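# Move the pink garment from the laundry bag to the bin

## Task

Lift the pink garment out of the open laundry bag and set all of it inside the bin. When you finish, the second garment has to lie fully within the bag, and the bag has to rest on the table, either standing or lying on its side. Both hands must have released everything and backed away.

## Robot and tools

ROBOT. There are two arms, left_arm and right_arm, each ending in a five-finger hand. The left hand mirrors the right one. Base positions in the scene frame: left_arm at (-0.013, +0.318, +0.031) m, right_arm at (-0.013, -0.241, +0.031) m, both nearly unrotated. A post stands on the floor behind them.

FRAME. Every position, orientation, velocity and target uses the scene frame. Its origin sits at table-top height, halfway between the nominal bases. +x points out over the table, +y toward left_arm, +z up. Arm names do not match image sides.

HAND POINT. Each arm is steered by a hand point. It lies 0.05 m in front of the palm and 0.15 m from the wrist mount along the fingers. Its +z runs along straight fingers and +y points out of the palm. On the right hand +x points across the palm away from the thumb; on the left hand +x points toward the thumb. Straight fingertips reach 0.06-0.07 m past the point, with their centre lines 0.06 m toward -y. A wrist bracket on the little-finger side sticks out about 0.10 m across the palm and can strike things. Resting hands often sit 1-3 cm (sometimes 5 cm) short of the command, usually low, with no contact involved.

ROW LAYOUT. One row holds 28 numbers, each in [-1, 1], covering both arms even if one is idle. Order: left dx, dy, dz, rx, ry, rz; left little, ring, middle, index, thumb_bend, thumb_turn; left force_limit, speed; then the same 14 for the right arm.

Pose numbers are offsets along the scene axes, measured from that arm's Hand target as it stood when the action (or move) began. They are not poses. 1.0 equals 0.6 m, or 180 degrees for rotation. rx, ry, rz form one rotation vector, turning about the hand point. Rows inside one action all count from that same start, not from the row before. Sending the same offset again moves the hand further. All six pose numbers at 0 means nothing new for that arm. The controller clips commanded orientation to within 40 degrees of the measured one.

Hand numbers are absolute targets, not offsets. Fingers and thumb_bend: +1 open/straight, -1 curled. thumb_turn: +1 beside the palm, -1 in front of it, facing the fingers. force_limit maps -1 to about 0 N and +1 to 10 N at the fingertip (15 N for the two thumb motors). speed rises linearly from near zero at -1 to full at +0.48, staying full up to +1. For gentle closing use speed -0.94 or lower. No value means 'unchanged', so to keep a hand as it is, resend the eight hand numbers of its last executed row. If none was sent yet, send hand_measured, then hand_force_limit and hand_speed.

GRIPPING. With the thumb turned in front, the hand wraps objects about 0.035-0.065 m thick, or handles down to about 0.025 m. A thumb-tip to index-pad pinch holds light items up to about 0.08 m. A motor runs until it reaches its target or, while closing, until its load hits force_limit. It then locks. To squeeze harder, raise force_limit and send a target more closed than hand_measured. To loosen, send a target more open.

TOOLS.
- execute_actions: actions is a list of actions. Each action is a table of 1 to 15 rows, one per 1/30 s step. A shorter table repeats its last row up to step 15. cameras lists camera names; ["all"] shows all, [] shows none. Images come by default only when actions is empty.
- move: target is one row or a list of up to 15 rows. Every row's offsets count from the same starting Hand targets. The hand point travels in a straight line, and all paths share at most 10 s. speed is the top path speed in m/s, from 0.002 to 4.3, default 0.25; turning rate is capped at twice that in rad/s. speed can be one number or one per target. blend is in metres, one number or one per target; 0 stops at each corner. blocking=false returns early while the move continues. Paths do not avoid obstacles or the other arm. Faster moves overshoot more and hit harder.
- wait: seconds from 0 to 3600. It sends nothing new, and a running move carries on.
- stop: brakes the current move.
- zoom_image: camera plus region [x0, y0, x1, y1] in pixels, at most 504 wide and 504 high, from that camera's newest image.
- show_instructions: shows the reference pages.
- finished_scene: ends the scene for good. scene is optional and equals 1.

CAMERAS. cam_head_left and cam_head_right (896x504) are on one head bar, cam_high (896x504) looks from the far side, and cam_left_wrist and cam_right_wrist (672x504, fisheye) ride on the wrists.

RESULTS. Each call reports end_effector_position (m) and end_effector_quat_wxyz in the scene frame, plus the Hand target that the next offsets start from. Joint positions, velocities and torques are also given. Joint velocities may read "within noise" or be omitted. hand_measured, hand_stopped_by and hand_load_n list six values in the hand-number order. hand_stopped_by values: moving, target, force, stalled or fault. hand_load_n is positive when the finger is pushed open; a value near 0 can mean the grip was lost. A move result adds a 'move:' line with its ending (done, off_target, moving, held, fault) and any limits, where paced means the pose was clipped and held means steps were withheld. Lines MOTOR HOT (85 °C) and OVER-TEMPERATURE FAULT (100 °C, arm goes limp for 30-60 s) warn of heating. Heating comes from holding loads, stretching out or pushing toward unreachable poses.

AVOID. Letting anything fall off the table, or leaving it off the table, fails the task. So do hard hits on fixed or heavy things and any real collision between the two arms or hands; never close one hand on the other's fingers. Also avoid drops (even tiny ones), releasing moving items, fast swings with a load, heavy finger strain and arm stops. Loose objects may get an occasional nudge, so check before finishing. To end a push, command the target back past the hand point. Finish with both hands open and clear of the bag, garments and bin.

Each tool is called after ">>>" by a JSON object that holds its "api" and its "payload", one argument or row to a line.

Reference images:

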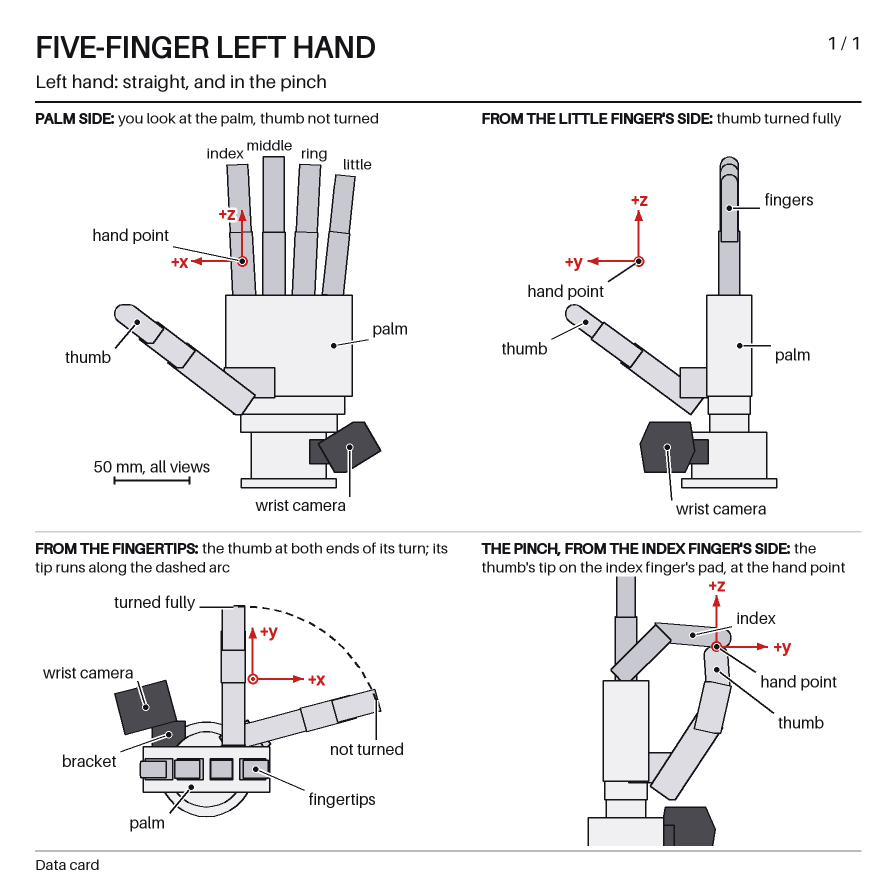

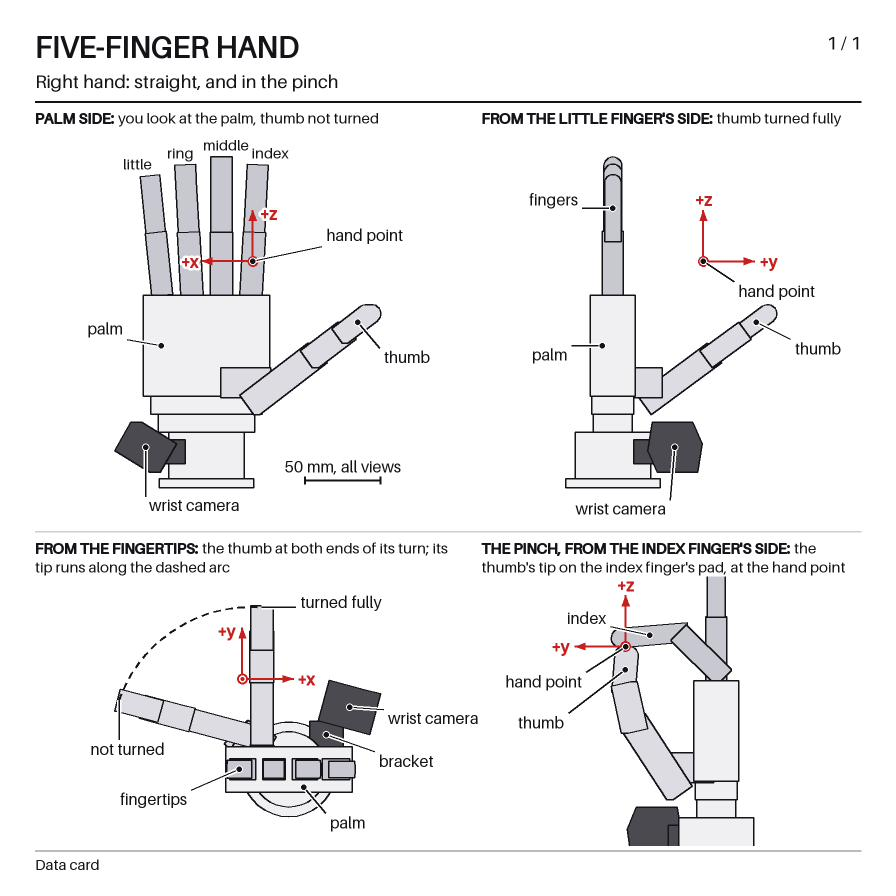

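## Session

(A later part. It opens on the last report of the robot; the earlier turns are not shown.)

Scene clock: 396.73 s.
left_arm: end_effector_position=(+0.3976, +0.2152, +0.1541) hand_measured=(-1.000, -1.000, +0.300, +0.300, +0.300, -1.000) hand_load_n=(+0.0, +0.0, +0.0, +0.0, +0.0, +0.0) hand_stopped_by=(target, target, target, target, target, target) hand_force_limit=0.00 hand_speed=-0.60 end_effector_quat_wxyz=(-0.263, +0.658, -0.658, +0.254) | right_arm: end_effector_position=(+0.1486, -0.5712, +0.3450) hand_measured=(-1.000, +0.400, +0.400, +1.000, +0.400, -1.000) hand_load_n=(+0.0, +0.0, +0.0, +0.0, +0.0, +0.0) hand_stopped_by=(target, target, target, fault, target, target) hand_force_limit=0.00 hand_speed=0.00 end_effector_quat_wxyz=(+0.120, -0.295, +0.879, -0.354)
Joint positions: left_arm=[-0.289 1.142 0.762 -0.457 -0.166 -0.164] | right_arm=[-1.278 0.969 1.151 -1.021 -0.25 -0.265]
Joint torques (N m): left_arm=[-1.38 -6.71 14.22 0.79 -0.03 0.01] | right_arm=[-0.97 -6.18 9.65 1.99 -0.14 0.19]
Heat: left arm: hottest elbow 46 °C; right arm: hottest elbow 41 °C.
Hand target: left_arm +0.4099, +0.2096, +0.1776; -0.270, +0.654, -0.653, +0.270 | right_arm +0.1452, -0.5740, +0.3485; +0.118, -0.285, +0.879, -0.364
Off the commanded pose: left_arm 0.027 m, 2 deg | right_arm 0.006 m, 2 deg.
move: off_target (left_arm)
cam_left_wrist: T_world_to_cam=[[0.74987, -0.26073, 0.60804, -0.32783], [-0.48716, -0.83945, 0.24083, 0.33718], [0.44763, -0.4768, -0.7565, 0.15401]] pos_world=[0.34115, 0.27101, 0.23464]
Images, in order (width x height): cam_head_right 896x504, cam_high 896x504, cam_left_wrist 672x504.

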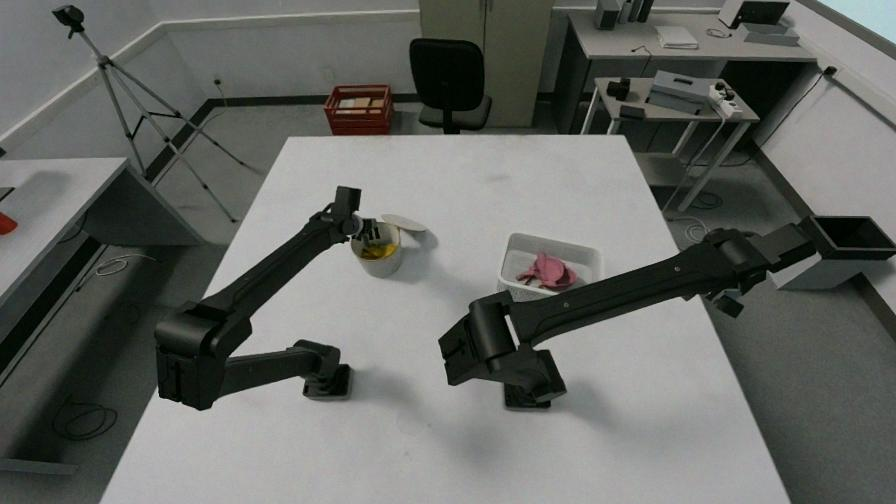

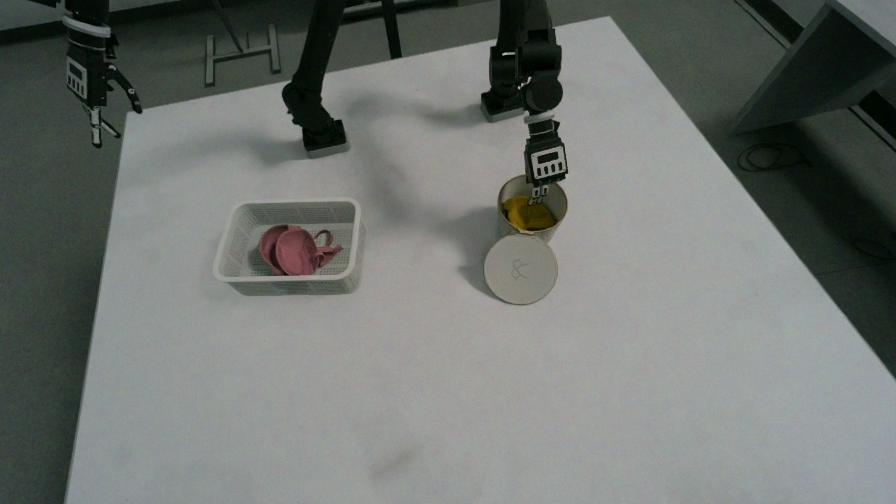

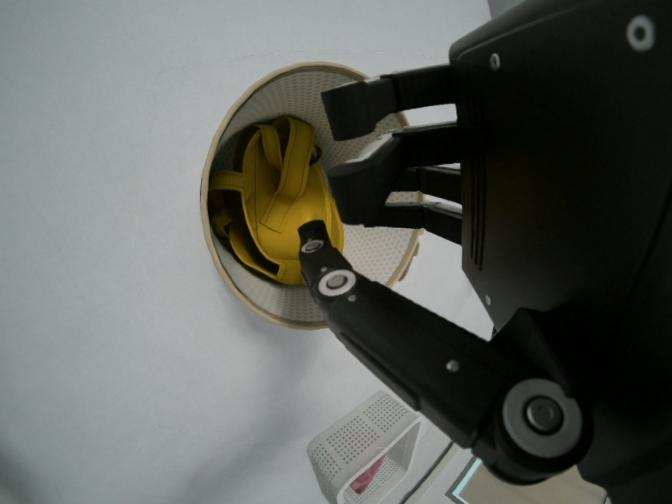

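>>> {"api": "move", "payload": {
  "target": [
    [-0.0,0.0,0.25,0,0,0,-1,-1,0.3,0.3,0.3,-1,0.0,-0.6,0,0,0,0,0,0,-1,0.4,0.4,1,0.4,-1,0.0,0],
    [-0.1,0.4,0.27,0,0,0,-1,-1,0.3,0.3,0.3,-1,0.0,-0.6,0,0,0,0,0,0,-1,0.4,0.4,1,0.4,-1,0.0,0]
  ],
  "speed": [0.15,0.25],
  "blend": 0.03,
  "cameras": ["all"]
}}

>>> {"api": "zoom_image", "payload": {
  "camera": "cam_high",
  "region": [450, 140, 620, 310]
}}

>>> {"api": "zoom_image", "payload": {
  "camera": "cam_head_right",
  "region": [310, 180, 460, 310]
}}

>>> {"api": "zoom_image", "payload": {
  "camera": "cam_high",
  "region": [190, 160, 390, 320]
}}

>>> {"api": "zoom_image", "payload": {
  "camera": "cam_head_left",
  "region": [470, 210, 630, 330]
}}

Scene clock: 400.30 s.
left_arm: end_effector_position=(+0.3454, +0.4400, +0.3212) hand_measured=(-1.000, -1.000, +0.300, +0.300, +0.300, -1.000) hand_load_n=(+0.0, +0.0, +0.0, +0.0, +0.0, +0.0) hand_stopped_by=(target, target, target, target, target, target) hand_force_limit=0.00 hand_speed=-0.60 end_effector_quat_wxyz=(-0.256, +0.659, -0.653, +0.271) | right_arm: end_effector_position=(+0.1486, -0.5712, +0.3450) hand_measured=(-1.000, +0.400, +0.400, +1.000, +0.400, -1.000) hand_load_n=(+0.0, +0.0, +0.5, +0.0, +0.0, +0.0) hand_stopped_by=(target, target, target, fault, target, target) hand_force_limit=0.00 hand_speed=0.00 end_effector_quat_wxyz=(+0.120, -0.295, +0.879, -0.354)
Joint positions: left_arm=[0.469 1.024 1.127 -0.991 0.372 0.387] | right_arm=[-1.278 0.969 1.151 -1.021 -0.25 -0.265]
Joint torques (N m): left_arm=[0.73 -4.66 14.99 0.75 0.32 0.18] | right_arm=[-0.91 -6.18 9.65 2 -0.14 0.19]
Heat: left arm: hottest elbow 46 °C; right arm: hottest elbow 41 °C.
Hand target: left_arm +0.3499, +0.4495, +0.3398; -0.270, +0.653, -0.653, +0.271 | right_arm +0.1452, -0.5740, +0.3485; +0.118, -0.285, +0.879, -0.364
Off the commanded pose: left_arm 0.021 m, 2 deg | right_arm 0.006 m, 2 deg.
move: off_target (left_arm)
cam_left_wrist: T_world_to_cam=[[0.73957, -0.24293, 0.62771, -0.34229], [-0.49442, -0.82888, 0.26175, 0.45131], [0.45671, -0.50394, -0.73312, 0.4123]] pos_world=[0.28799, 0.4987, 0.399]
cam_right_wrist: T_world_to_cam=[[-0.59749, 0.45151, -0.66268, 0.5728], [0.42248, 0.87966, 0.21843, 0.37062], [0.68156, -0.14946, -0.71634, 0.17134]] pos_world=[0.06888, -0.55904, 0.42137]

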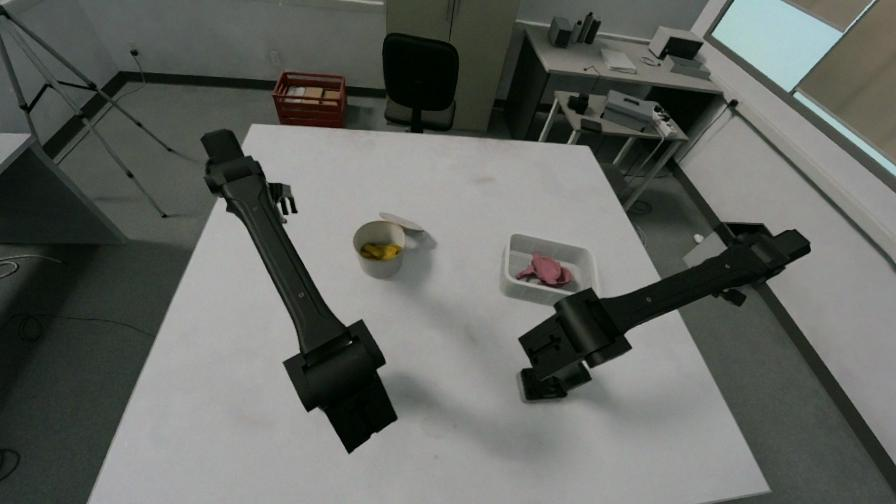

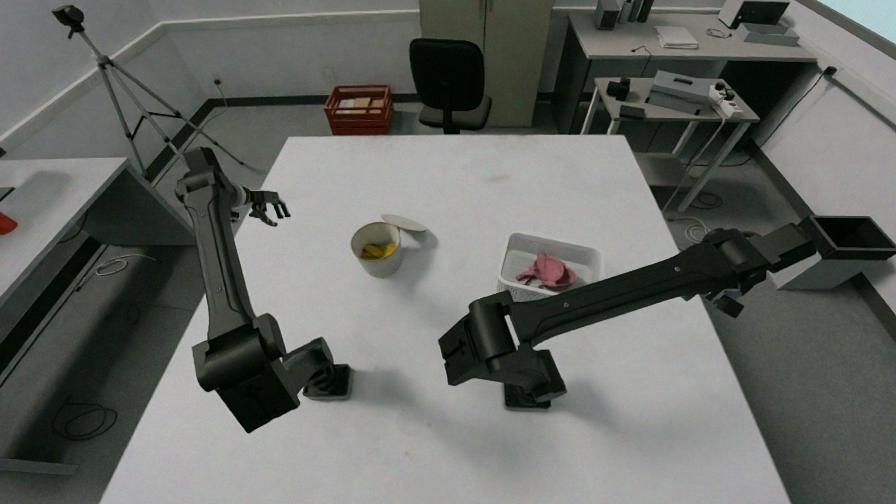

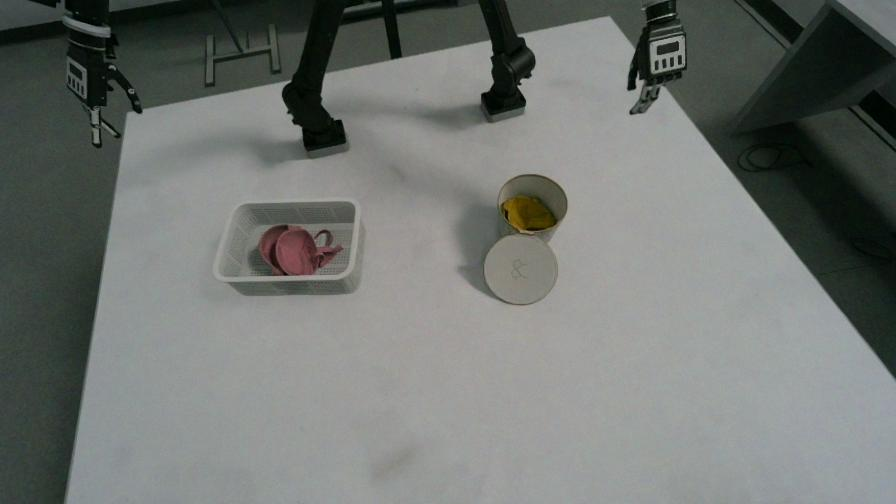

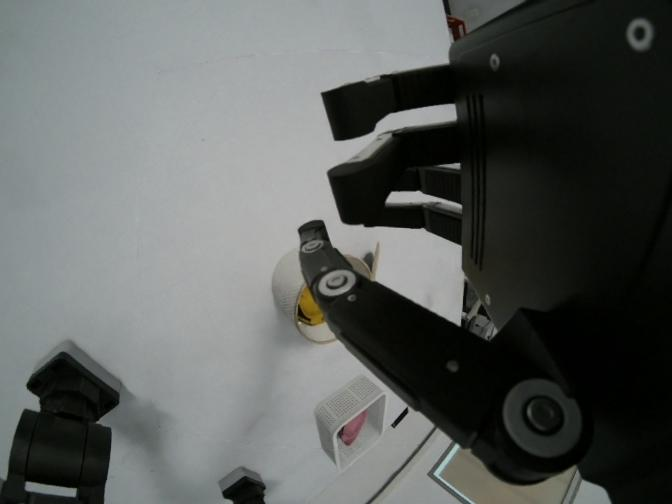

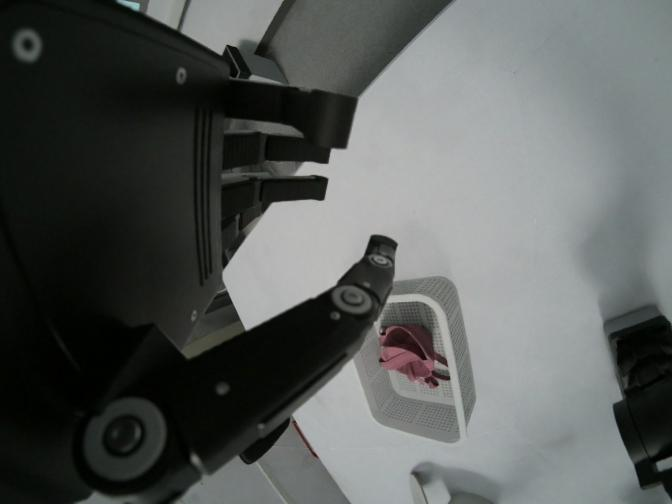

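Scaled by 2.965 from the camera's image (finer frame: 1280x720).

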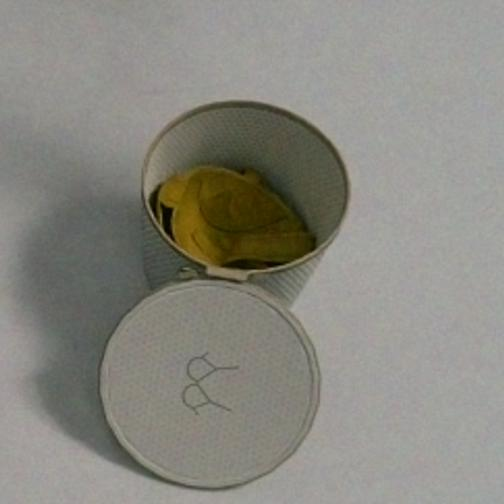

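Scaled by 3.360 from the camera's image (finer frame: 1280x720).

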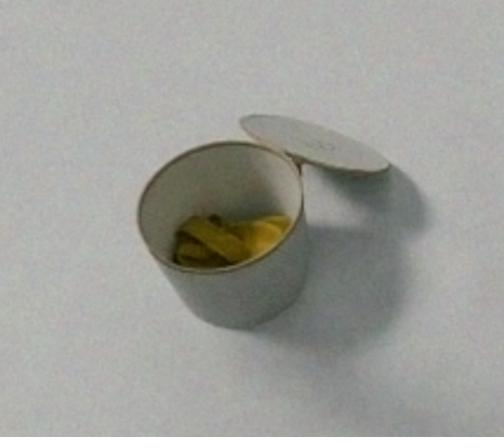

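Scaled by 2.520 from the camera's image (finer frame: 1280x720).

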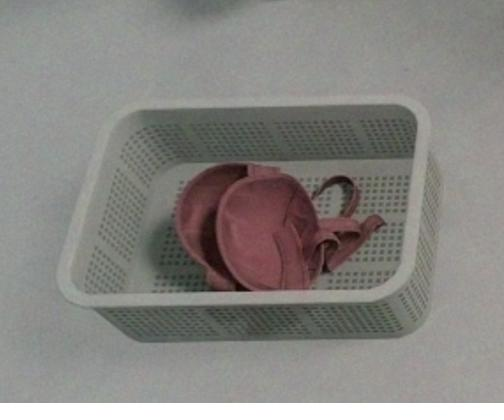

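Scaled by 3.150 from the camera's image (finer frame: 1280x720).

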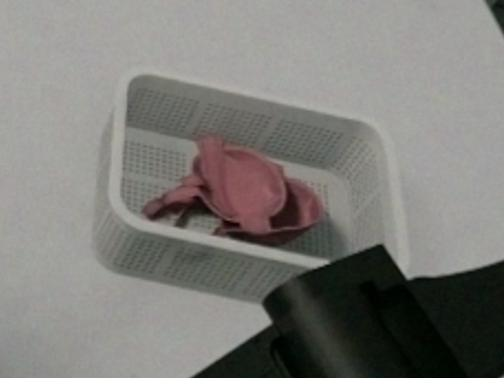

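>>> {"api": "finished_scene", "payload": {

}}

The scene is finished: the task was done.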